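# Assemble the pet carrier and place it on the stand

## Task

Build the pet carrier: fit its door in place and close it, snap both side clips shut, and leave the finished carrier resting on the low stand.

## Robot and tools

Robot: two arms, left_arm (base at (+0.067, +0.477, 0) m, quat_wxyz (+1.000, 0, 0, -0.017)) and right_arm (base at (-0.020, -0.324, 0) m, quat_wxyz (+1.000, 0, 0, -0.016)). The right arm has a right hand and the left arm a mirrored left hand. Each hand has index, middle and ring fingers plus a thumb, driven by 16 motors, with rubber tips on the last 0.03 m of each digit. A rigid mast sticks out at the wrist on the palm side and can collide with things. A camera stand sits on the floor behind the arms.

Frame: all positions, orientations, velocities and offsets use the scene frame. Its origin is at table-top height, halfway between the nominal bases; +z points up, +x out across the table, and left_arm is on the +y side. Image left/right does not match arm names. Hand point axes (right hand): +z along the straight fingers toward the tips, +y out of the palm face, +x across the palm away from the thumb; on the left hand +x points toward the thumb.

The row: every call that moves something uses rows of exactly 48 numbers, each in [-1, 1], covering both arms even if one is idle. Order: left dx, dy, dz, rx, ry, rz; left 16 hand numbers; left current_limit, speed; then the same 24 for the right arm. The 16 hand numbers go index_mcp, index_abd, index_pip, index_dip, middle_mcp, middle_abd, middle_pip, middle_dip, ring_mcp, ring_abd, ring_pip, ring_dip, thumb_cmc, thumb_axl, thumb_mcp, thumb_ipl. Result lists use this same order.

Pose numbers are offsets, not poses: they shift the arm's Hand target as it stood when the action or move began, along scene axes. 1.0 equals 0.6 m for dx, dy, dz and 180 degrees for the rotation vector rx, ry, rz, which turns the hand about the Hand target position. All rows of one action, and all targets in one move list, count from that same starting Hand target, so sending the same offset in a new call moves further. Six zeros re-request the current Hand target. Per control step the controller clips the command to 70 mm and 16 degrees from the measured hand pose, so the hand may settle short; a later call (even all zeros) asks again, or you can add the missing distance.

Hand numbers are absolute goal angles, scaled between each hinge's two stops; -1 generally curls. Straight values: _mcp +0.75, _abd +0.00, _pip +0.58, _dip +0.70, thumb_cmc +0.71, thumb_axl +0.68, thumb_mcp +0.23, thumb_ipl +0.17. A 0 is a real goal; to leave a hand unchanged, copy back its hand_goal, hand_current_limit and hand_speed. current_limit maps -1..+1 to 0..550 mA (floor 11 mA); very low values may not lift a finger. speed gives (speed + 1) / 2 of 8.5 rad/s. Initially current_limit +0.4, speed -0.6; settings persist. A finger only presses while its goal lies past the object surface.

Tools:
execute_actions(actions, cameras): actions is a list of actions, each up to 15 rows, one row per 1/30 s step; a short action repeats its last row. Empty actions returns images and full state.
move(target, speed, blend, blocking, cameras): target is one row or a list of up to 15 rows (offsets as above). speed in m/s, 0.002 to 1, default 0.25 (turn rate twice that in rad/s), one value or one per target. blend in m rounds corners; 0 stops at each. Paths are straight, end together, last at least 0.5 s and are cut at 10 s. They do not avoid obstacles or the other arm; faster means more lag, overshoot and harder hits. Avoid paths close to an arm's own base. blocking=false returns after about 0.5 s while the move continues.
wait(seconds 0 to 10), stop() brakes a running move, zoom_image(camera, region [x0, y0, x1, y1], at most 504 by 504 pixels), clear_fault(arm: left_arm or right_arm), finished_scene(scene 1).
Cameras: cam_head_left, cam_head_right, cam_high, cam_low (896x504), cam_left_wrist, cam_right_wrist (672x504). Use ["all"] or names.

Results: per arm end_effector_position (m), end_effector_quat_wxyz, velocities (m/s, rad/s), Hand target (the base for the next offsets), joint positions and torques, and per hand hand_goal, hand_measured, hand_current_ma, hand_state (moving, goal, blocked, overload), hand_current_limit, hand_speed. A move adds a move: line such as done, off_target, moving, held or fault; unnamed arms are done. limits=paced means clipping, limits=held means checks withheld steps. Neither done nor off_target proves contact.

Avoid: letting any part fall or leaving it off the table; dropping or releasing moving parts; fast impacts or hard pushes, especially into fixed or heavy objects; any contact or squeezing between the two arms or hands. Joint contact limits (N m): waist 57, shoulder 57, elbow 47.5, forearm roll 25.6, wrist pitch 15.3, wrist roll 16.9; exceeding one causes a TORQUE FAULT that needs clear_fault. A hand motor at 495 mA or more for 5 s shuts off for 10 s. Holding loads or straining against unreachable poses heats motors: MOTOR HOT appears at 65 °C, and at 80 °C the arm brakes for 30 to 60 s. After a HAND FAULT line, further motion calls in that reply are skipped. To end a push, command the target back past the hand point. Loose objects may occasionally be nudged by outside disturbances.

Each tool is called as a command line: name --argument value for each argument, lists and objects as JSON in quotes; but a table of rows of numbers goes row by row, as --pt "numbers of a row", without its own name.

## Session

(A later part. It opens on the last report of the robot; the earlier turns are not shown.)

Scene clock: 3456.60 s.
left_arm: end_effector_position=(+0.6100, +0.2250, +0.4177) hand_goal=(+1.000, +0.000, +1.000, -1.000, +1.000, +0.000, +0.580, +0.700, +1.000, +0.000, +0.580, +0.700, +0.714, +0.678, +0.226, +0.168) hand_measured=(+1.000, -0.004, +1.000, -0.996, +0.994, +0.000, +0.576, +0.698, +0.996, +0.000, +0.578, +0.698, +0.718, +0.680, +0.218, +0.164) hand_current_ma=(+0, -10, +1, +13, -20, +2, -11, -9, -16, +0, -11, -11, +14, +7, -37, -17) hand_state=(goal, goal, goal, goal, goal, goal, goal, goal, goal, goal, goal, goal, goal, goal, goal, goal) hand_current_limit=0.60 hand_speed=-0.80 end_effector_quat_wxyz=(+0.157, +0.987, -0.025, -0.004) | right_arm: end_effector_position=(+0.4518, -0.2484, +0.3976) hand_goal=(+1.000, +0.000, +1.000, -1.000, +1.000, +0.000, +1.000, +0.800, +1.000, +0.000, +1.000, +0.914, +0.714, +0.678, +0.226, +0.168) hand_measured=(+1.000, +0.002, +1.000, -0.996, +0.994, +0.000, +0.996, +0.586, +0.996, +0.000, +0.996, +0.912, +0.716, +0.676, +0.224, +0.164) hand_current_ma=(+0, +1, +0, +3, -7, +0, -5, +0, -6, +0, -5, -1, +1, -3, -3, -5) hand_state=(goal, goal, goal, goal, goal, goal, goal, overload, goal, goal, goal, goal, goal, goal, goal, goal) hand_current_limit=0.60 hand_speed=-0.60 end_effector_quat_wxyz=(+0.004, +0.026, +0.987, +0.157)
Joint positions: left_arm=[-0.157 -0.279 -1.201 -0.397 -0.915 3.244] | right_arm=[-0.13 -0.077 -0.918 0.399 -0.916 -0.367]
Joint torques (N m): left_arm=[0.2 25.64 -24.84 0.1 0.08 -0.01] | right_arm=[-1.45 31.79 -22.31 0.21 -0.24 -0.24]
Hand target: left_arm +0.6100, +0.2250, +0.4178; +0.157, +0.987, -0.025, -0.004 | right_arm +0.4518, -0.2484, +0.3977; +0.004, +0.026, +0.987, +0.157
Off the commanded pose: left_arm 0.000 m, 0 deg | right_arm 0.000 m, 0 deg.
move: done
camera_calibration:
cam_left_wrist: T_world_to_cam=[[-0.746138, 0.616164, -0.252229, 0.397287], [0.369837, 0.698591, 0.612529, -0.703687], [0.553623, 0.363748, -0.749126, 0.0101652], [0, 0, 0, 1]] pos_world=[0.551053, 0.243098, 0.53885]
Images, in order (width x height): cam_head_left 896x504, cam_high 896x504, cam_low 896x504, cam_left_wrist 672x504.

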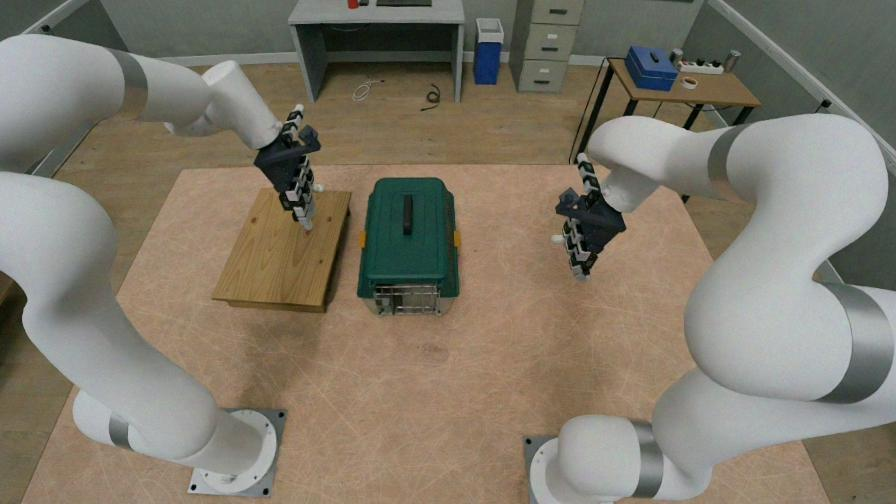

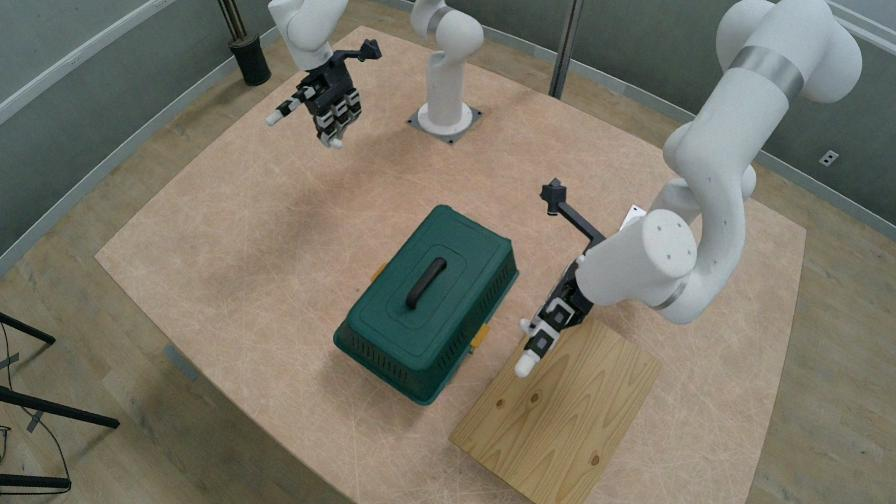

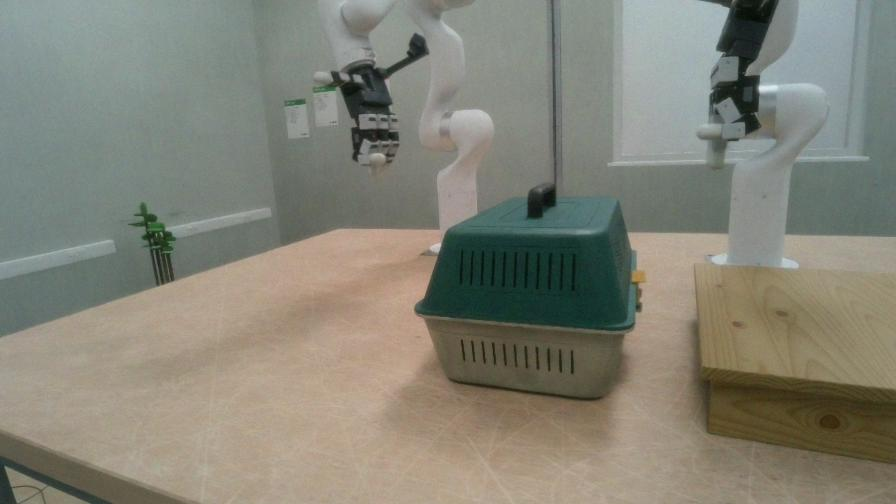

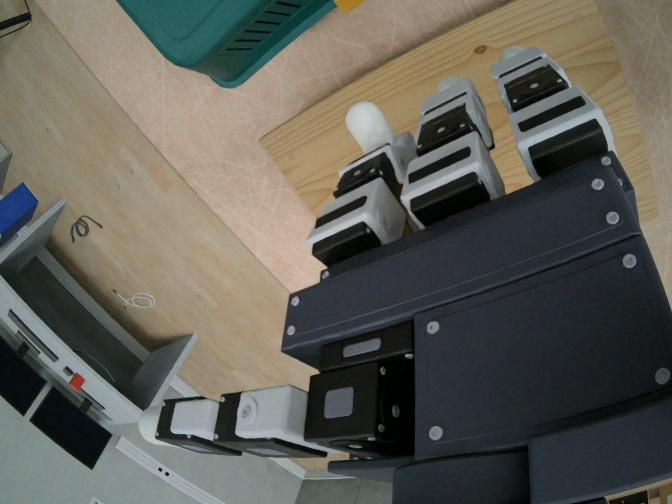

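move --target '[0,0,0.03,0,0,0.5, 0.82,0,-0.956,0.913, 0.82,0,-0.956,0.913, 0.95,0,-0.1,0.913, -0.571,0.524,0.337,-0.049, 0.4,-0.6, 0,0,0,0,0,0, 1,0,1,-1, 1,0,1,0.8, 1,0,1,0.913, 0.714,0.678,0.226,0.168, 0.6,-0.6]' --speed 0.3 --cameras '["cam_high"]'

Scene clock: 3491.70 s.
left_arm: end_effector_position=(+0.6100, +0.2250, +0.4358) hand_goal=(+0.820, +0.000, -0.956, +0.914, +0.820, +0.000, -0.956, +0.914, +0.950, +0.000, -0.100, +0.914, -0.570, +0.524, +0.338, -0.048) hand_measured=(+0.824, -0.004, -0.948, +0.912, +0.826, +0.000, -0.948, +0.912, +0.952, +0.000, -0.094, +0.912, -0.568, +0.526, +0.330, -0.048) hand_current_ma=(+14, -10, +31, -9, +23, +2, +29, -8, +9, +0, +21, -10, +10, +9, -45, +4) hand_state=(goal, goal, goal, goal, goal, goal, goal, goal, goal, goal, goal, goal, goal, goal, goal, goal) hand_current_limit=0.40 hand_speed=-0.60 end_effector_quat_wxyz=(+0.113, +0.716, +0.680, +0.108) | right_arm: end_effector_position=(+0.4518, -0.2484, +0.3977) hand_goal=(+1.000, +0.000, +1.000, -1.000, +1.000, +0.000, +1.000, +0.800, +1.000, +0.000, +1.000, +0.914, +0.714, +0.678, +0.226, +0.168) hand_measured=(+1.000, +0.002, +1.000, -0.996, +0.994, +0.000, +0.996, +0.586, +0.996, +0.000, +0.996, +0.912, +0.716, +0.676, +0.224, +0.164) hand_current_ma=(+0, +1, +0, +3, -7, +0, -5, +0, -6, +0, -5, -1, +1, -3, -3, -5) hand_state=(goal, goal, goal, goal, goal, goal, goal, overload, goal, goal, goal, goal, goal, goal, goal, goal) hand_current_limit=0.60 hand_speed=-0.60 end_effector_quat_wxyz=(+0.004, +0.026, +0.987, +0.157)
Joint positions: left_arm=[-0.563 -0.112 -1.046 0.259 -0.679 0.843] | right_arm=[-0.13 -0.077 -0.918 0.399 -0.916 -0.367]
Joint torques (N m): left_arm=[-1.81 19.85 -25.64 0.65 0.39 0] | right_arm=[-4.47 30.24 -23.05 0.1 0.18 0.02]
Hand target: left_arm +0.6100, +0.2250, +0.4358; +0.113, +0.716, +0.680, +0.108 | right_arm +0.4518, -0.2484, +0.3977; +0.004, +0.026, +0.987, +0.157
Off the commanded pose: left_arm 0.000 m, 0 deg | right_arm 0.000 m, 0 deg.
move: done
Images, in order (width x height): cam_high 896x504.

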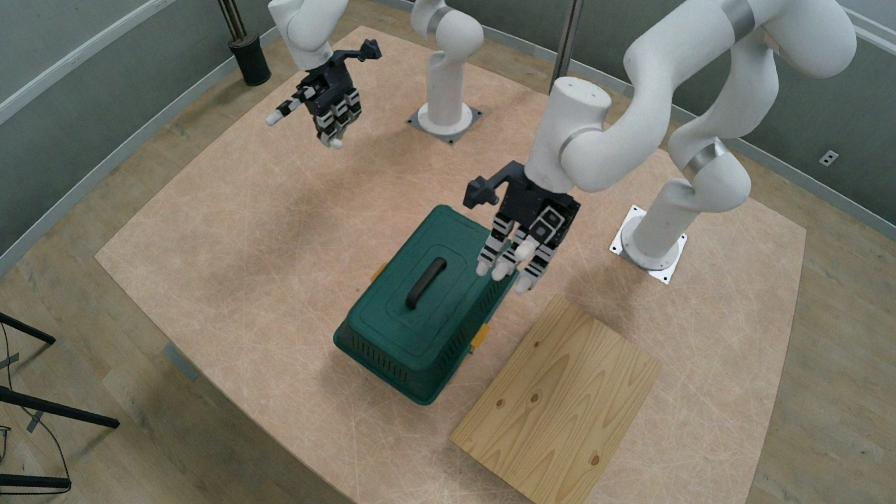

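move --pt "0 -0.1 0 -0.15205 0.1656 0.21405 0.82 0 -0.956 0.913 0.82 0 -0.956 0.913 0.95 0 -0.1 0.913 -0.571 0.524 0.337 -0.049 0.4 -0.6 0 0 0 0 0 0 1 0 1 -1 1 0 1 0.8 1 0 1 0.913 0.714 0.678 0.226 0.168 0.6 -0.6" --pt "0.03 -0.31 -0.11 -0.3041 0.3312 0.4281 0.82 0 -0.956 0.913 0.82 0 -0.956 0.913 0.95 0 -0.1 0.913 -0.571 0.524 0.337 -0.049 0.4 -0.6 0 0 0 0 0 0 1 0 1 -1 1 0 1 0.8 1 0 1 0.913 0.714 0.678 0.226 0.168 0.6 -0.6" --speed 0.2 --blend '[0.05,0]' --cameras '["cam_high","cam_left_wrist","cam_low"]'

Scene clock: 3514.83 s.
left_arm: end_effector_position=(+0.6280, +0.0390, +0.3698) hand_goal=(+0.820, +0.000, -0.956, +0.914, +0.820, +0.000, -0.956, +0.914, +0.950, +0.000, -0.100, +0.914, -0.570, +0.524, +0.338, -0.048) hand_measured=(+0.818, -0.004, -0.950, +0.912, +0.816, +0.000, -0.950, +0.912, +0.944, +0.000, -0.098, +0.912, -0.568, +0.526, +0.332, -0.048) hand_current_ma=(-11, -9, +23, -9, -13, +2, +22, -8, -23, +0, +4, -10, +8, +9, -34, +4) hand_state=(goal, goal, goal, goal, goal, goal, goal, goal, goal, goal, goal, goal, goal, goal, goal, goal) hand_current_limit=0.40 hand_speed=-0.60 end_effector_quat_wxyz=(-0.008, +0.015, +0.884, -0.467) | right_arm: end_effector_position=(+0.4518, -0.2484, +0.3977) hand_goal=(+1.000, +0.000, +1.000, -1.000, +1.000, +0.000, +1.000, +0.800, +1.000, +0.000, +1.000, +0.914, +0.714, +0.678, +0.226, +0.168) hand_measured=(+1.000, +0.002, +1.000, -0.996, +0.994, +0.000, +0.996, +0.586, +0.996, +0.000, +0.996, +0.912, +0.716, +0.676, +0.224, +0.164) hand_current_ma=(+0, +1, +0, +3, -7, +0, -5, +0, -6, +0, -5, -1, +1, -3, -3, -5) hand_state=(goal, goal, goal, goal, goal, goal, goal, overload, goal, goal, goal, goal, goal, goal, goal, goal) hand_current_limit=0.60 hand_speed=-0.60 end_effector_quat_wxyz=(+0.004, +0.026, +0.987, +0.157)
Joint positions: left_arm=[-0.444 -0.62 -1.589 -1.23 -0.912 0.344] | right_arm=[-0.13 -0.077 -0.918 0.399 -0.916 -0.367]
Joint torques (N m): left_arm=[1.21 32.42 -23.64 -1.01 -0.02 0.18] | right_arm=[-2.36 31.01 -22.53 0.55 0.05 0.13]
Hand target: left_arm +0.6280, +0.0390, +0.3698; -0.008, +0.015, +0.884, -0.467 | right_arm +0.4518, -0.2484, +0.3977; +0.004, +0.026, +0.987, +0.157
Off the commanded pose: left_arm 0.000 m, 0 deg | right_arm 0.000 m, 0 deg.
move: done
camera_calibration:
cam_left_wrist: T_world_to_cam=[[0.762577, -0.430479, 0.482871, -0.665185], [-0.320133, 0.397504, 0.859945, -0.1975], [-0.562132, -0.810357, 0.165316, 0.440252], [0, 0, 0, 1]] pos_world=[0.691507, 0.14892, 0.418257]
Images, in order (width x height): cam_high 896x504, cam_low 896x504, cam_left_wrist 672x504.

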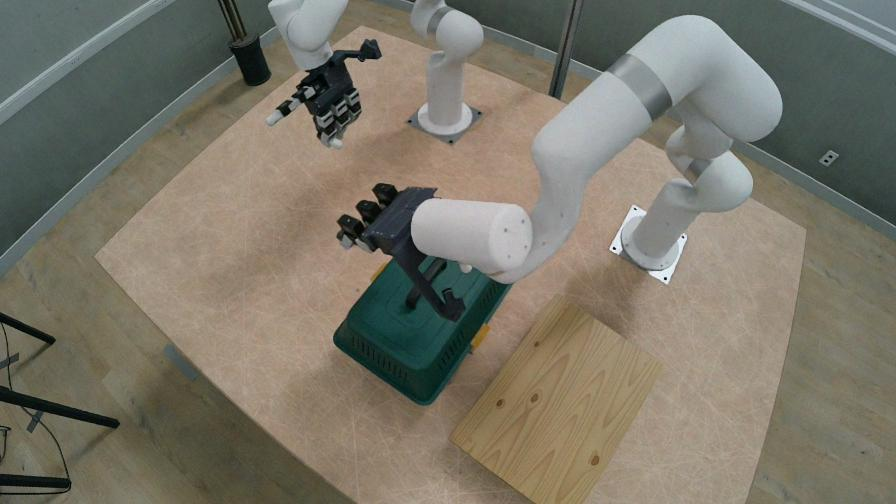

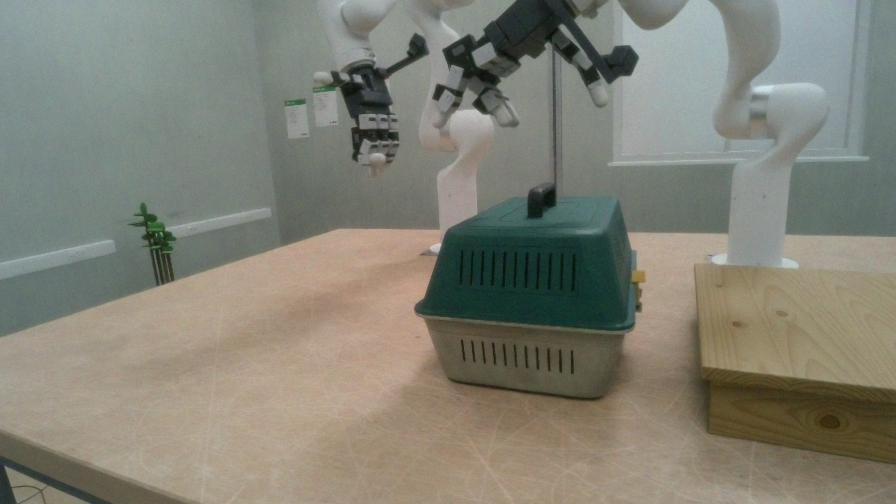

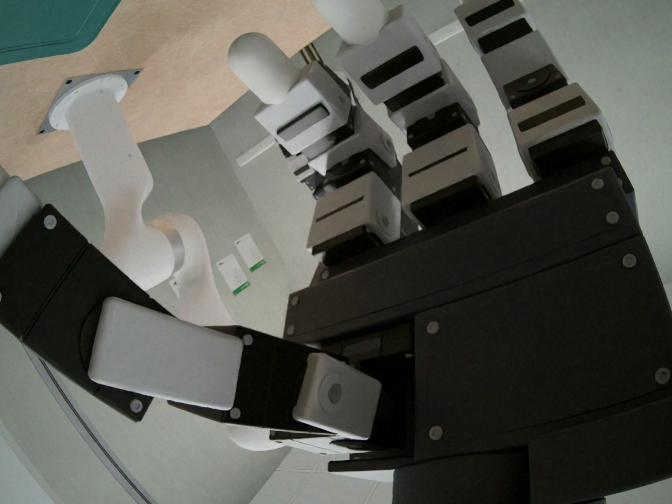

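move --target '[0,0,-0.1663,0,0,0, 0.82,0,-0.956,0.913, 0.82,0,-0.956,0.913, 0.95,0,-0.1,0.913, -0.571,0.524,0.337,-0.049, 0.4,-0.6, 0,0,0,0,0,0, 1,0,1,-1, 1,0,1,0.8, 1,0,1,0.913, 0.714,0.678,0.226,0.168, 0.6,-0.6]' --speed 0.12 --cameras '["cam_high","cam_left_wrist","cam_low"]'

zoom_image --camera "cam_low" --region '[430, 100, 680, 260]'

Scene clock: 3524.57 s.
left_arm: end_effector_position=(+0.6280, +0.0390, +0.2700) hand_goal=(+0.820, +0.000, -0.956, +0.914, +0.820, +0.000, -0.956, +0.914, +0.950, +0.000, -0.100, +0.914, -0.570, +0.524, +0.338, -0.048) hand_measured=(+0.816, -0.004, -0.950, +0.912, +0.816, +0.000, -0.950, +0.912, +0.944, +0.000, -0.098, +0.912, -0.568, +0.526, +0.332, -0.048) hand_current_ma=(-13, -9, +22, -9, -16, +2, +20, -8, -26, +0, +4, -10, +8, +9, -32, +4) hand_state=(goal, goal, goal, goal, goal, goal, goal, goal, goal, goal, goal, goal, goal, goal, goal, goal) hand_current_limit=0.40 hand_speed=-0.60 end_effector_quat_wxyz=(-0.008, +0.015, +0.884, -0.467) | right_arm: end_effector_position=(+0.4518, -0.2484, +0.3977) hand_goal=(+1.000, +0.000, +1.000, -1.000, +1.000, +0.000, +1.000, +0.800, +1.000, +0.000, +1.000, +0.914, +0.714, +0.678, +0.226, +0.168) hand_measured=(+1.000, +0.002, +1.000, -0.996, +0.994, +0.000, +0.996, +0.586, +0.996, +0.000, +0.996, +0.912, +0.716, +0.676, +0.224, +0.164) hand_current_ma=(+0, +1, +0, +3, -7, +0, -5, +0, -6, +0, -5, -1, +1, -3, -3, -5) hand_state=(goal, goal, goal, goal, goal, goal, goal, overload, goal, goal, goal, goal, goal, goal, goal, goal) hand_current_limit=0.60 hand_speed=-0.60 end_effector_quat_wxyz=(+0.004, +0.026, +0.987, +0.157)
Joint positions: left_arm=[-0.444 -0.713 -1.5 -1.374 -0.863 0.571] | right_arm=[-0.13 -0.077 -0.918 0.399 -0.916 -0.367]
Joint torques (N m): left_arm=[0.42 33.85 -22.15 -1.2 -0.21 0.07] | right_arm=[-1.43 32.76 -22.55 0.99 -0.06 0.11]
Hand target: left_arm +0.6280, +0.0390, +0.2700; -0.008, +0.015, +0.884, -0.467 | right_arm +0.4518, -0.2484, +0.3977; +0.004, +0.026, +0.987, +0.157
Off the commanded pose: left_arm 0.000 m, 0 deg | right_arm 0.000 m, 0 deg.
move: done
camera_calibration:
cam_left_wrist: T_world_to_cam=[[0.762518, -0.430523, 0.482924, -0.616964], [-0.32015, 0.39755, 0.859917, -0.111664], [-0.562201, -0.810311, 0.165308, 0.456794], [0, 0, 0, 1]] pos_world=[0.691507, 0.14892, 0.318457]
Images, in order (width x height): cam_high 896x504, cam_low 896x504, cam_left_wrist 672x504.

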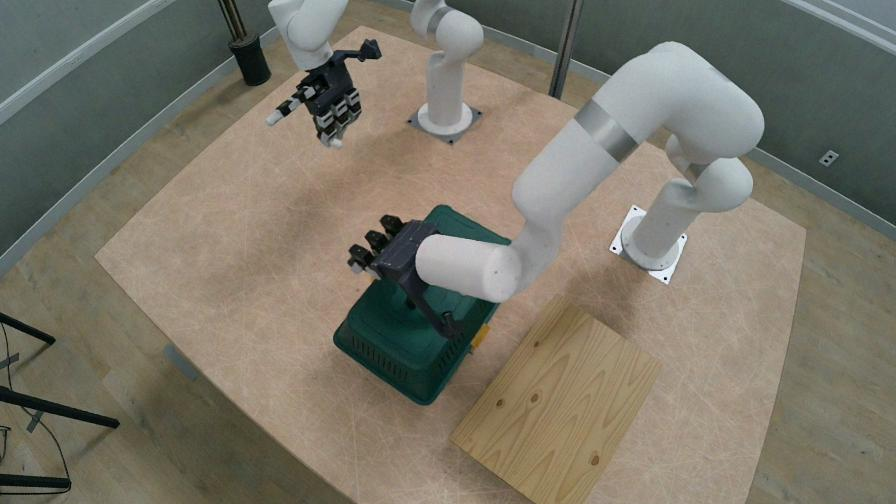

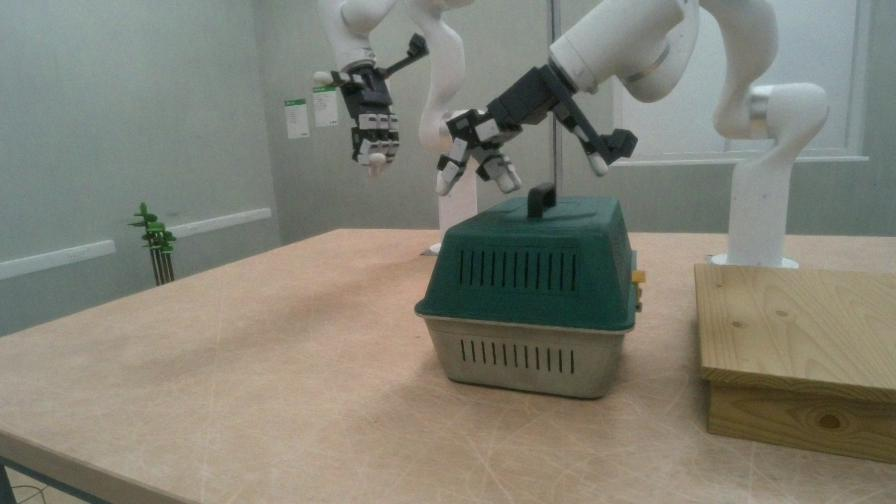

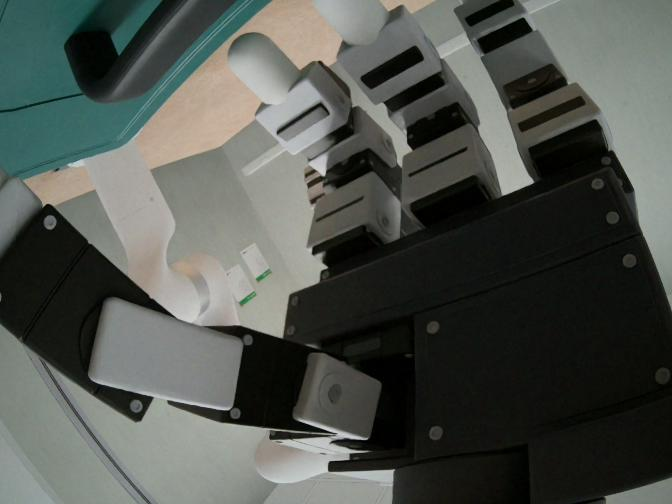

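Scaled by 2.016 from the camera's 896x504 image, which has a finer 1280x720 frame.

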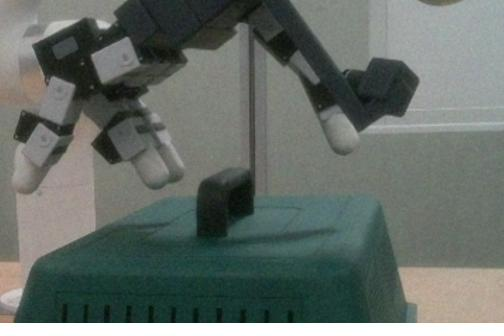

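move --target '[0,0,-0.06,0,0,0, 0.82,0,-0.956,0.913, 0.82,0,-0.956,0.913, 0.95,0,-0.1,0.913, -0.571,0.524,0.337,-0.049, 0.4,-0.6, 0,0,0,0,0,0, 1,0,1,-1, 1,0,1,0.8, 1,0,1,0.913, 0.714,0.678,0.226,0.168, 0.6,-0.6]' --speed 0.05 --cameras '["cam_left_wrist","cam_low"]'

zoom_image --camera "cam_low" --region '[430, 120, 680, 260]'

Scene clock: 3531.07 s.
left_arm: end_effector_position=(+0.6280, +0.0390, +0.2343) hand_goal=(+0.820, +0.000, -0.956, +0.914, +0.820, +0.000, -0.956, +0.914, +0.950, +0.000, -0.100, +0.914, -0.570, +0.524, +0.338, -0.048) hand_measured=(+0.864, -0.002, -0.998, +0.862, +0.866, +0.000, -0.998, +0.862, +0.944, +0.000, -0.098, +0.912, -0.568, +0.526, +0.332, -0.048) hand_current_ma=(+208, -9, -182, -228, +211, +2, -181, -230, -27, +0, +4, -10, +8, +9, -32, +4) hand_state=(blocked, goal, blocked, blocked, blocked, goal, blocked, blocked, goal, goal, goal, goal, goal, goal, goal, goal) hand_current_limit=0.40 hand_speed=-0.60 end_effector_quat_wxyz=(-0.008, +0.015, +0.884, -0.467) | right_arm: end_effector_position=(+0.4518, -0.2484, +0.3977) hand_goal=(+1.000, +0.000, +1.000, -1.000, +1.000, +0.000, +1.000, +0.800, +1.000, +0.000, +1.000, +0.914, +0.714, +0.678, +0.226, +0.168) hand_measured=(+1.000, +0.002, +1.000, -0.996, +0.994, +0.000, +0.996, +0.586, +0.996, +0.000, +0.996, +0.912, +0.716, +0.676, +0.224, +0.164) hand_current_ma=(+0, +1, +0, +3, -7, +0, -5, +0, -6, +0, -5, -1, +1, -3, -3, -5) hand_state=(goal, goal, goal, goal, goal, goal, goal, overload, goal, goal, goal, goal, goal, goal, goal, goal) hand_current_limit=0.60 hand_speed=-0.60 end_effector_quat_wxyz=(+0.004, +0.026, +0.987, +0.157)
Joint positions: left_arm=[-0.444 -0.757 -1.483 -1.426 -0.853 0.651] | right_arm=[-0.13 -0.077 -0.918 0.399 -0.916 -0.367]
Joint torques (N m): left_arm=[4.27 12.01 1.06 3.44 3.45 0.91] | right_arm=[-2.2 29.12 -22.84 0.68 0.02 0.06]
Hand target: left_arm +0.6280, +0.0390, +0.2340; -0.008, +0.015, +0.884, -0.467 | right_arm +0.4518, -0.2484, +0.3977; +0.004, +0.026, +0.987, +0.157
Off the commanded pose: left_arm 0.000 m, 0 deg | right_arm 0.000 m, 0 deg.
move: done
camera_calibration:
cam_left_wrist: T_world_to_cam=[[0.762427, -0.430408, 0.483171, -0.599824], [-0.320298, 0.397776, 0.859758, -0.080819], [-0.56224, -0.810262, 0.165416, 0.46274], [0, 0, 0, 1]] pos_world=[0.691607, 0.14892, 0.282758]
Images, in order (width x height): cam_low 896x504, cam_left_wrist 672x504.

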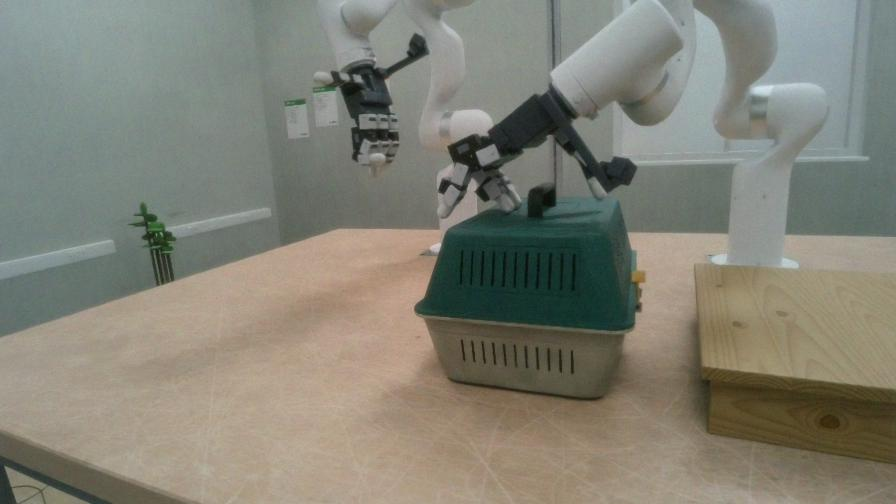

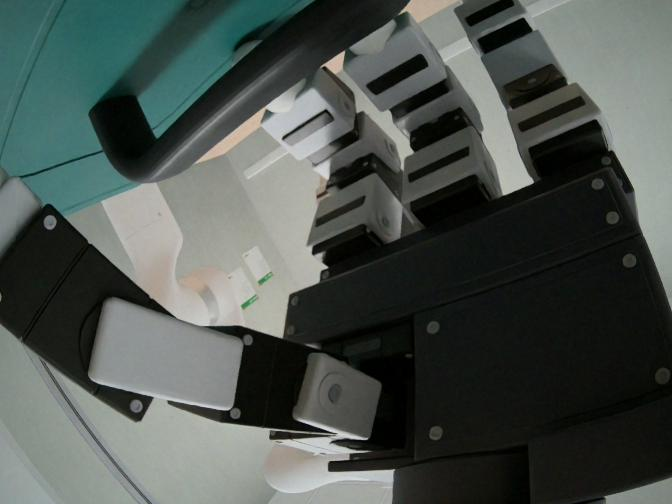

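Scaled by 2.016 from the camera's 896x504 image, which has a finer 1280x720 frame.

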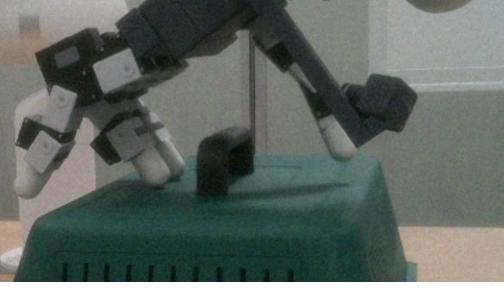

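move --target '[0,0,0.02,0,0,0, 0.82,0,-0.956,0.913, 0.82,0,-0.956,0.913, 0.95,0,-0.1,0.913, -0.571,0.524,0.337,-0.049, 0.4,-0.6, 0,0,0,0,0,0, 1,0,1,-1, 1,0,1,0.8, 1,0,1,0.913, 0.714,0.678,0.226,0.168, 0.6,-0.6]' --speed 0.05 --cameras '["cam_left_wrist","cam_low"]'

zoom_image --camera "cam_low" --region '[430, 120, 680, 260]'

Scene clock: 3537.60 s.
left_arm: end_effector_position=(+0.6280, +0.0390, +0.2460) hand_goal=(+0.820, +0.000, -0.956, +0.914, +0.820, +0.000, -0.956, +0.914, +0.950, +0.000, -0.100, +0.914, -0.570, +0.524, +0.338, -0.048) hand_measured=(+0.818, -0.002, -0.958, +0.912, +0.816, +0.000, -0.958, +0.912, +0.944, +0.000, -0.098, +0.912, -0.568, +0.526, +0.332, -0.048) hand_current_ma=(-11, -9, -4, -10, -13, +2, -4, -8, -27, +0, +4, -10, +8, +9, -32, +4) hand_state=(goal, goal, goal, goal, goal, goal, goal, goal, goal, goal, goal, goal, goal, goal, goal, goal) hand_current_limit=0.40 hand_speed=-0.60 end_effector_quat_wxyz=(-0.008, +0.015, +0.884, -0.467) | right_arm: end_effector_position=(+0.4518, -0.2484, +0.3977) hand_goal=(+1.000, +0.000, +1.000, -1.000, +1.000, +0.000, +1.000, +0.800, +1.000, +0.000, +1.000, +0.914, +0.714, +0.678, +0.226, +0.168) hand_measured=(+1.000, +0.002, +1.000, -0.996, +0.994, +0.000, +0.996, +0.586, +0.996, +0.000, +0.996, +0.912, +0.716, +0.676, +0.224, +0.164) hand_current_ma=(+0, +1, +0, +3, -7, +0, -5, +0, -6, +0, -5, -1, +1, -3, -3, -5) hand_state=(goal, goal, goal, goal, goal, goal, goal, overload, goal, goal, goal, goal, goal, goal, goal, goal) hand_current_limit=0.60 hand_speed=-0.60 end_effector_quat_wxyz=(+0.004, +0.026, +0.987, +0.157)
Joint positions: left_arm=[-0.444 -0.742 -1.487 -1.409 -0.856 0.625] | right_arm=[-0.13 -0.077 -0.918 0.399 -0.916 -0.367]
Joint torques (N m): left_arm=[-2.04 36.74 -23.41 -0.37 -0.54 -0.04] | right_arm=[-2.51 30.03 -22.81 0.83 -0.12 0.11]
Hand target: left_arm +0.6280, +0.0390, +0.2460; -0.008, +0.015, +0.884, -0.467 | right_arm +0.4518, -0.2484, +0.3977; +0.004, +0.026, +0.987, +0.157
Off the commanded pose: left_arm 0.000 m, 0 deg | right_arm 0.000 m, 0 deg.
move: done
camera_calibration:
cam_left_wrist: T_world_to_cam=[[0.762591, -0.430496, 0.482834, -0.605401], [-0.3201, 0.397485, 0.859966, -0.0910652], [-0.562131, -0.810357, 0.165317, 0.460718], [0, 0, 0, 1]] pos_world=[0.691507, 0.14892, 0.294457]
Images, in order (width x height): cam_low 896x504, cam_left_wrist 672x504.

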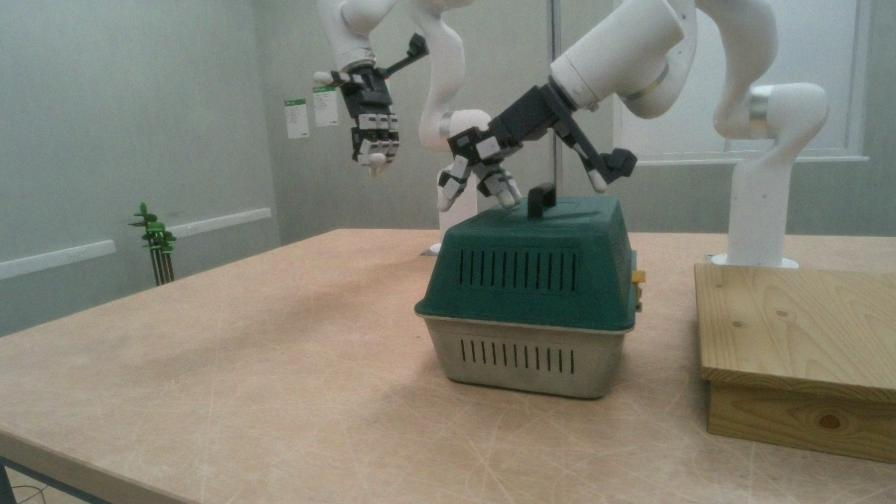

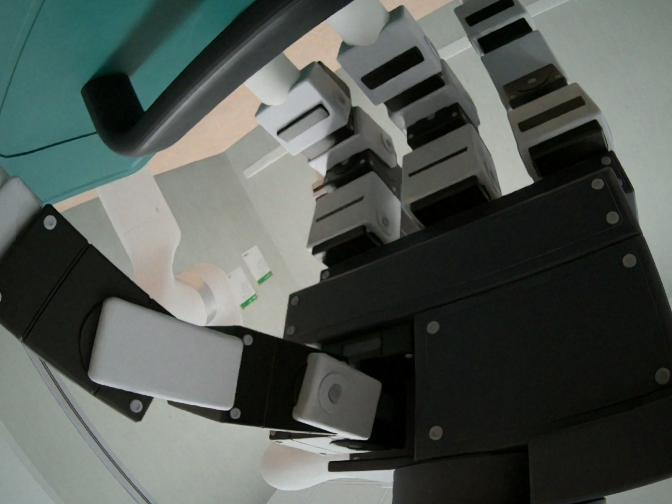

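Scaled by 2.016 from the camera's 896x504 image, which has a finer 1280x720 frame.

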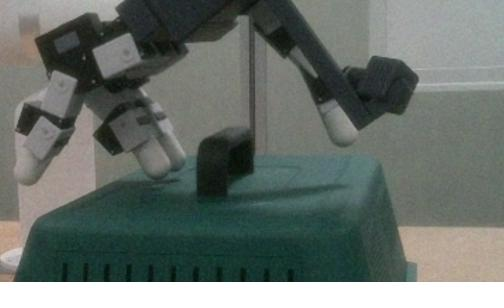

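zoom_image --camera "cam_left_wrist" --region '[0, 0, 420, 250]'

Scaled by 1.200 from the camera's 672x504 image, which has a finer 960x720 frame.

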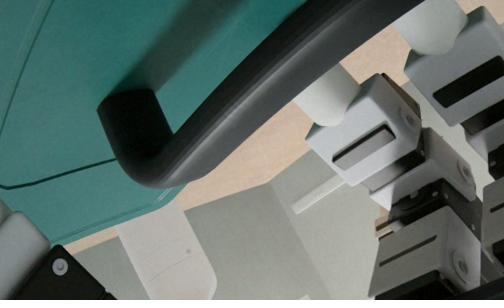

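move --target '[0,0,-0.0033,0,0,0, 0.5,0,-1,0.80, 0.5,0,-1,0.80, 0.95,0,-0.1,0.913, -0.571,0.524,0.337,-0.049, 0.3,-0.9, 0,0,0,0,0,0, 1,0,1,-1, 1,0,1,0.8, 1,0,1,0.913, 0.714,0.678,0.226,0.168, 0.6,-0.6]' --speed 0.05 --cameras '["cam_left_wrist","cam_low"]'

zoom_image --camera "cam_low" --region '[430, 120, 680, 260]'

zoom_image --camera "cam_left_wrist" --region '[0, 0, 420, 250]'

Scene clock: 3591.23 s.
left_arm: end_effector_position=(+0.6280, +0.0390, +0.2440) hand_goal=(+0.500, +0.000, -1.000, +0.800, +0.500, +0.000, -1.000, +0.800, +0.950, +0.000, -0.100, +0.914, -0.570, +0.524, +0.338, -0.048) hand_measured=(+0.530, -0.002, -0.974, +0.812, +0.528, +0.000, -0.982, +0.806, +0.944, +0.000, -0.098, +0.912, -0.568, +0.526, +0.332, -0.048) hand_current_ma=(+136, -9, +105, +45, +121, +2, +70, +26, -27, +0, +4, -10, +8, +9, -32, +4) hand_state=(blocked, goal, blocked, goal, blocked, goal, goal, goal, goal, goal, goal, goal, goal, goal, goal, goal) hand_current_limit=0.30 hand_speed=-0.90 end_effector_quat_wxyz=(-0.008, +0.015, +0.884, -0.467) | right_arm: end_effector_position=(+0.4518, -0.2484, +0.3977) hand_goal=(+1.000, +0.000, +1.000, -1.000, +1.000, +0.000, +1.000, +0.800, +1.000, +0.000, +1.000, +0.914, +0.714, +0.678, +0.226, +0.168) hand_measured=(+1.000, +0.002, +1.000, -0.996, +0.994, +0.000, +0.996, +0.586, +0.996, +0.000, +0.996, +0.912, +0.716, +0.676, +0.224, +0.164) hand_current_ma=(+0, +1, +0, +3, -7, +0, -5, +0, -6, +0, -5, -1, +1, -3, -3, -5) hand_state=(goal, goal, goal, goal, goal, goal, goal, overload, goal, goal, goal, goal, goal, goal, goal, goal) hand_current_limit=0.60 hand_speed=-0.60 end_effector_quat_wxyz=(+0.004, +0.026, +0.987, +0.157)
Joint positions: left_arm=[-0.444 -0.744 -1.487 -1.411 -0.855 0.629] | right_arm=[-0.13 -0.077 -0.918 0.399 -0.916 -0.367]
Joint torques (N m): left_arm=[1.37 37.54 -24.12 -0.64 -0.37 0.11] | right_arm=[-1.33 29.65 -22.2 0.42 -0.05 0.13]
Hand target: left_arm +0.6280, +0.0390, +0.2440; -0.008, +0.015, +0.884, -0.467 | right_arm +0.4518, -0.2484, +0.3977; +0.004, +0.026, +0.987, +0.157
Off the commanded pose: left_arm 0.000 m, 0 deg | right_arm 0.000 m, 0 deg.
move: done
camera_calibration:
cam_left_wrist: T_world_to_cam=[[0.762616, -0.430526, 0.482768, -0.604429], [-0.320041, 0.397452, 0.860003, -0.0893913], [-0.562131, -0.810358, 0.165317, 0.461048], [0, 0, 0, 1]] pos_world=[0.691507, 0.14892, 0.292457]
Images, in order (width x height): cam_low 896x504, cam_left_wrist 672x504.

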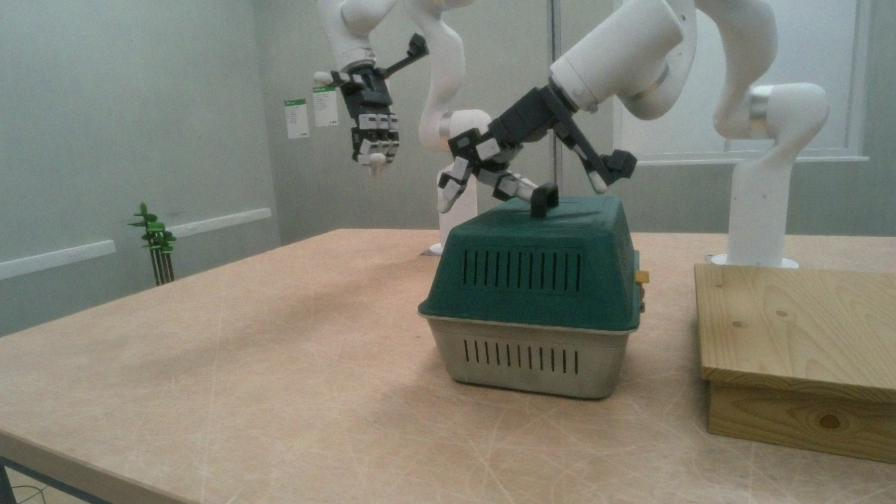

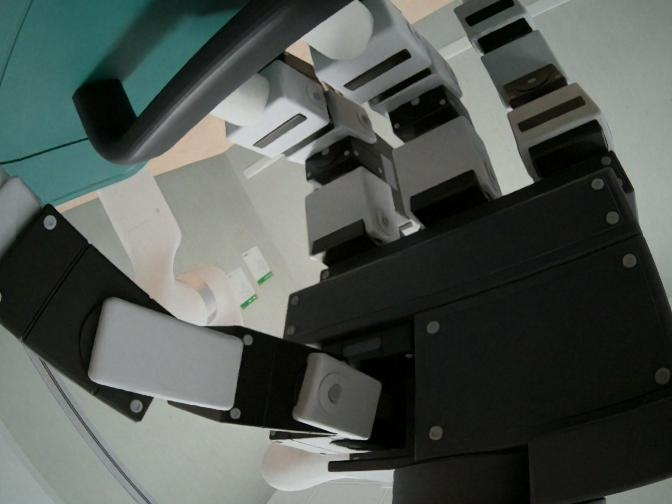

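Scaled by 2.016 from the camera's 896x504 image, which has a finer 1280x720 frame.

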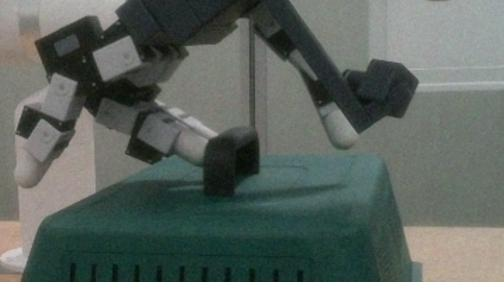

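Scaled by 1.200 from the camera's 672x504 image, which has a finer 960x720 frame.

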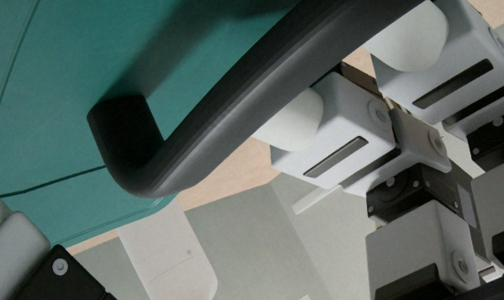

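move --target '[0,0,0,0,0,0, 0.45,0,-1,0.80, 0.45,0,-1,0.80, 0.95,0,-0.1,0.913, -0.571,0.524,-0.18,-0.36, 0.3,-0.9, 0,0,0,0,0,0, 1,0,1,-1, 1,0,1,0.8, 1,0,1,0.913, 0.714,0.678,0.226,0.168, 0.6,-0.6]' --speed 0.05 --cameras '["cam_left_wrist","cam_low"]'

zoom_image --camera "cam_low" --region '[430, 120, 680, 260]'

zoom_image --camera "cam_left_wrist" --region '[0, 0, 420, 250]'

Scene clock: 3600.63 s.
left_arm: end_effector_position=(+0.6280, +0.0390, +0.2440) hand_goal=(+0.450, +0.000, -1.000, +0.800, +0.450, +0.000, -1.000, +0.800, +0.950, +0.000, -0.100, +0.914, -0.570, +0.524, -0.180, -0.360) hand_measured=(+0.478, -0.002, -0.972, +0.812, +0.472, +0.000, -0.982, +0.808, +0.944, +0.000, -0.098, +0.912, -0.566, +0.524, +0.076, -0.310) hand_current_ma=(+129, -9, +113, +50, +96, +2, +73, +27, -27, +0, +4, -10, +14, +0, +358, +302) hand_state=(blocked, goal, blocked, goal, blocked, goal, goal, goal, goal, goal, goal, goal, goal, goal, blocked, blocked) hand_current_limit=0.30 hand_speed=-0.90 end_effector_quat_wxyz=(-0.008, +0.015, +0.884, -0.467) | right_arm: end_effector_position=(+0.4518, -0.2484, +0.3977) hand_goal=(+1.000, +0.000, +1.000, -1.000, +1.000, +0.000, +1.000, +0.800, +1.000, +0.000, +1.000, +0.914, +0.714, +0.678, +0.226, +0.168) hand_measured=(+1.000, +0.002, +1.000, -0.996, +0.994, +0.000, +0.996, +0.586, +0.996, +0.000, +0.996, +0.912, +0.716, +0.676, +0.224, +0.164) hand_current_ma=(+0, +1, +0, +3, -7, +0, -5, +0, -6, +0, -5, -1, +1, -3, -3, -5) hand_state=(goal, goal, goal, goal, goal, goal, goal, overload, goal, goal, goal, goal, goal, goal, goal, goal) hand_current_limit=0.60 hand_speed=-0.60 end_effector_quat_wxyz=(+0.004, +0.026, +0.987, +0.157)
Joint positions: left_arm=[-0.444 -0.744 -1.487 -1.411 -0.856 0.629] | right_arm=[-0.13 -0.077 -0.918 0.399 -0.916 -0.367]
Joint torques (N m): left_arm=[0.68 36.06 -24.08 -1.21 -0.45 -0.03] | right_arm=[-1.46 29.69 -21.89 0.8 -0.04 -0.03]
Hand target: left_arm +0.6280, +0.0390, +0.2440; -0.008, +0.015, +0.884, -0.467 | right_arm +0.4518, -0.2484, +0.3977; +0.004, +0.026, +0.987, +0.157
Off the commanded pose: left_arm 0.000 m, 0 deg | right_arm 0.000 m, 0 deg.
move: done
camera_calibration:
cam_left_wrist: T_world_to_cam=[[0.762591, -0.430496, 0.482834, -0.604436], [-0.3201, 0.397485, 0.859966, -0.0893452], [-0.562131, -0.810357, 0.165317, 0.461048], [0, 0, 0, 1]] pos_world=[0.691507, 0.14892, 0.292457]
Images, in order (width x height): cam_low 896x504, cam_left_wrist 672x504.

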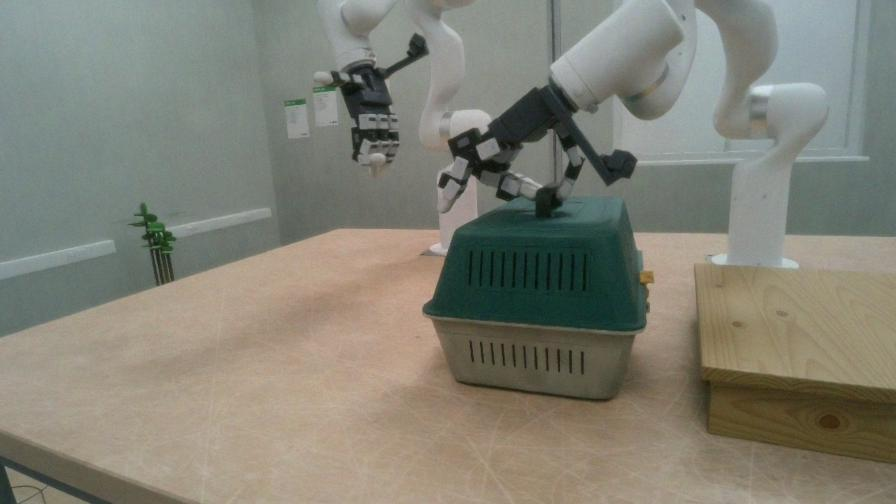

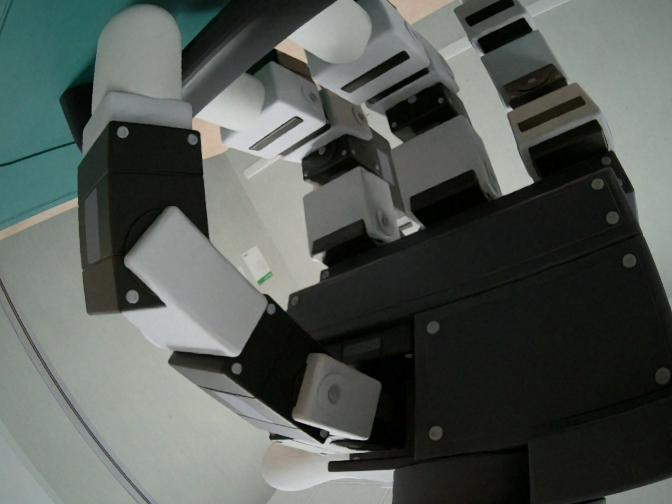

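Scaled by 2.016 from the camera's 896x504 image, which has a finer 1280x720 frame.

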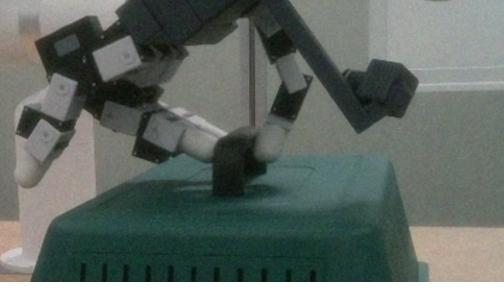

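Scaled by 1.200 from the camera's 672x504 image, which has a finer 960x720 frame.

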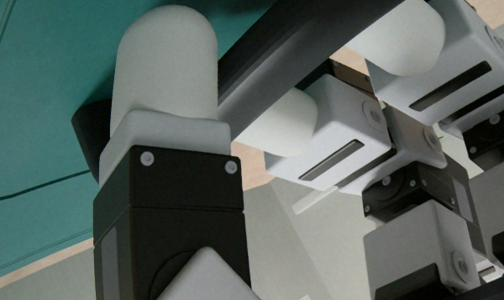

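move --pt "0 0 0 0 0 0 0.3 0 -1 0.6 0.3 0 -1 0.6 0.95 0 -0.1 0.913 -0.571 0.524 -0.18 -0.36 0.6 -0.9 0 0 0 0 0 0 1 0 1 -1 1 0 1 0.8 1 0 1 0.913 0.714 0.678 0.226 0.168 0.6 -0.6" --pt "0 0 0.025 0 0 0 0.3 0 -1 0.6 0.3 0 -1 0.6 0.95 0 -0.1 0.913 -0.571 0.524 -0.18 -0.36 0.6 -0.9 0 0 0 0 0 0 1 0 1 -1 1 0 1 0.8 1 0 1 0.913 0.714 0.678 0.226 0.168 0.6 -0.6" --speed 0.02 --cameras '["cam_left_wrist","cam_low"]'

zoom_image --camera "cam_low" --region '[400, 150, 700, 410]'

Scene clock: 3612.00 s.
left_arm: end_effector_position=(+0.6280, +0.0390, +0.2590) hand_goal=(+0.300, +0.000, -1.000, +0.600, +0.300, +0.000, -1.000, +0.600, +0.950, +0.000, -0.100, +0.914, -0.570, +0.524, -0.180, -0.360) hand_measured=(+0.302, -0.002, -0.992, +0.604, +0.302, +0.000, -0.994, +0.602, +0.944, +0.000, -0.098, +0.912, -0.568, +0.520, -0.156, -0.354) hand_current_ma=(+5, -9, +31, +14, +5, +2, +19, +10, -27, +0, +4, -10, +5, -16, +128, +33) hand_state=(goal, goal, goal, goal, goal, goal, goal, goal, goal, goal, goal, goal, goal, goal, blocked, goal) hand_current_limit=0.60 hand_speed=-0.90 end_effector_quat_wxyz=(-0.008, +0.015, +0.884, -0.467) | right_arm: end_effector_position=(+0.4518, -0.2484, +0.3977) hand_goal=(+1.000, +0.000, +1.000, -1.000, +1.000, +0.000, +1.000, +0.800, +1.000, +0.000, +1.000, +0.914, +0.714, +0.678, +0.226, +0.168) hand_measured=(+1.000, +0.002, +1.000, -0.996, +0.994, +0.000, +0.996, +0.586, +0.996, +0.000, +0.996, +0.912, +0.716, +0.676, +0.224, +0.164) hand_current_ma=(+0, +1, +0, +3, -7, +0, -5, +0, -6, +0, -5, -1, +1, -3, -3, -5) hand_state=(goal, goal, goal, goal, goal, goal, goal, overload, goal, goal, goal, goal, goal, goal, goal, goal) hand_current_limit=0.60 hand_speed=-0.60 end_effector_quat_wxyz=(+0.004, +0.026, +0.987, +0.157)
Joint positions: left_arm=[-0.444 -0.726 -1.494 -1.39 -0.86 0.596] | right_arm=[-0.13 -0.077 -0.918 0.399 -0.916 -0.367]
Joint torques (N m): left_arm=[-1.34 34.91 -23.23 -0.62 -0.43 0.05] | right_arm=[0.87 30.42 -23.05 1.08 -0.1 0.14]
Hand target: left_arm +0.6280, +0.0390, +0.2590; -0.008, +0.015, +0.884, -0.467 | right_arm +0.4518, -0.2484, +0.3977; +0.004, +0.026, +0.987, +0.157
Off the commanded pose: left_arm 0.000 m, 0 deg | right_arm 0.000 m, 0 deg.
move: done
camera_calibration:
cam_left_wrist: T_world_to_cam=[[0.762577, -0.430479, 0.482871, -0.611682], [-0.320133, 0.397504, 0.859945, -0.102218], [-0.562132, -0.810357, 0.165316, 0.458569], [0, 0, 0, 1]] pos_world=[0.691507, 0.14892, 0.307457]
Images, in order (width x height): cam_low 896x504, cam_left_wrist 672x504.

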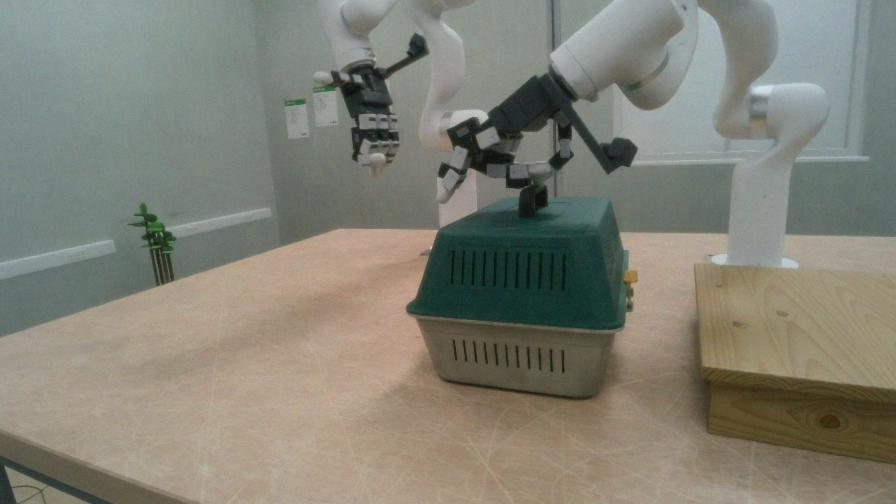

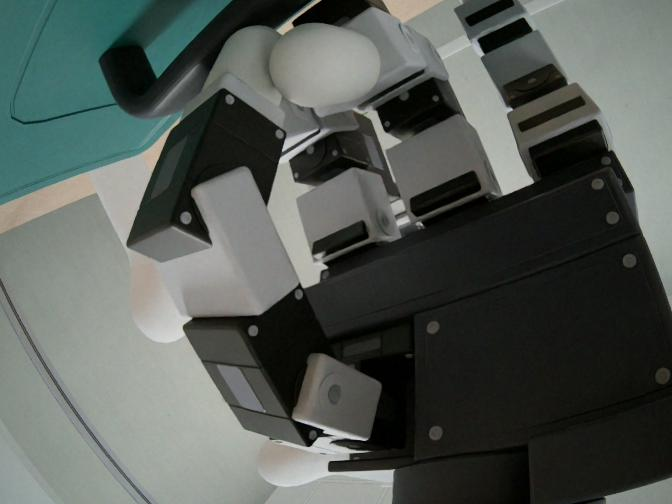

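Scaled by 1.680 from the camera's 896x504 image, which has a finer 1280x720 frame.

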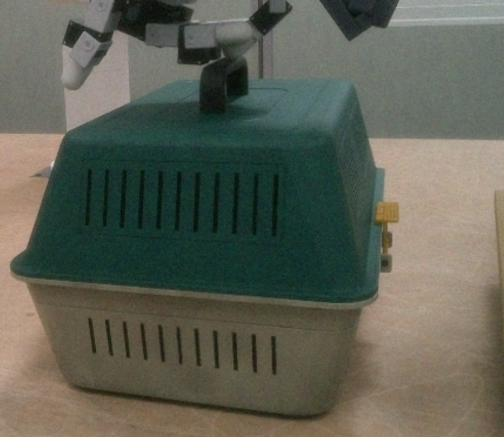

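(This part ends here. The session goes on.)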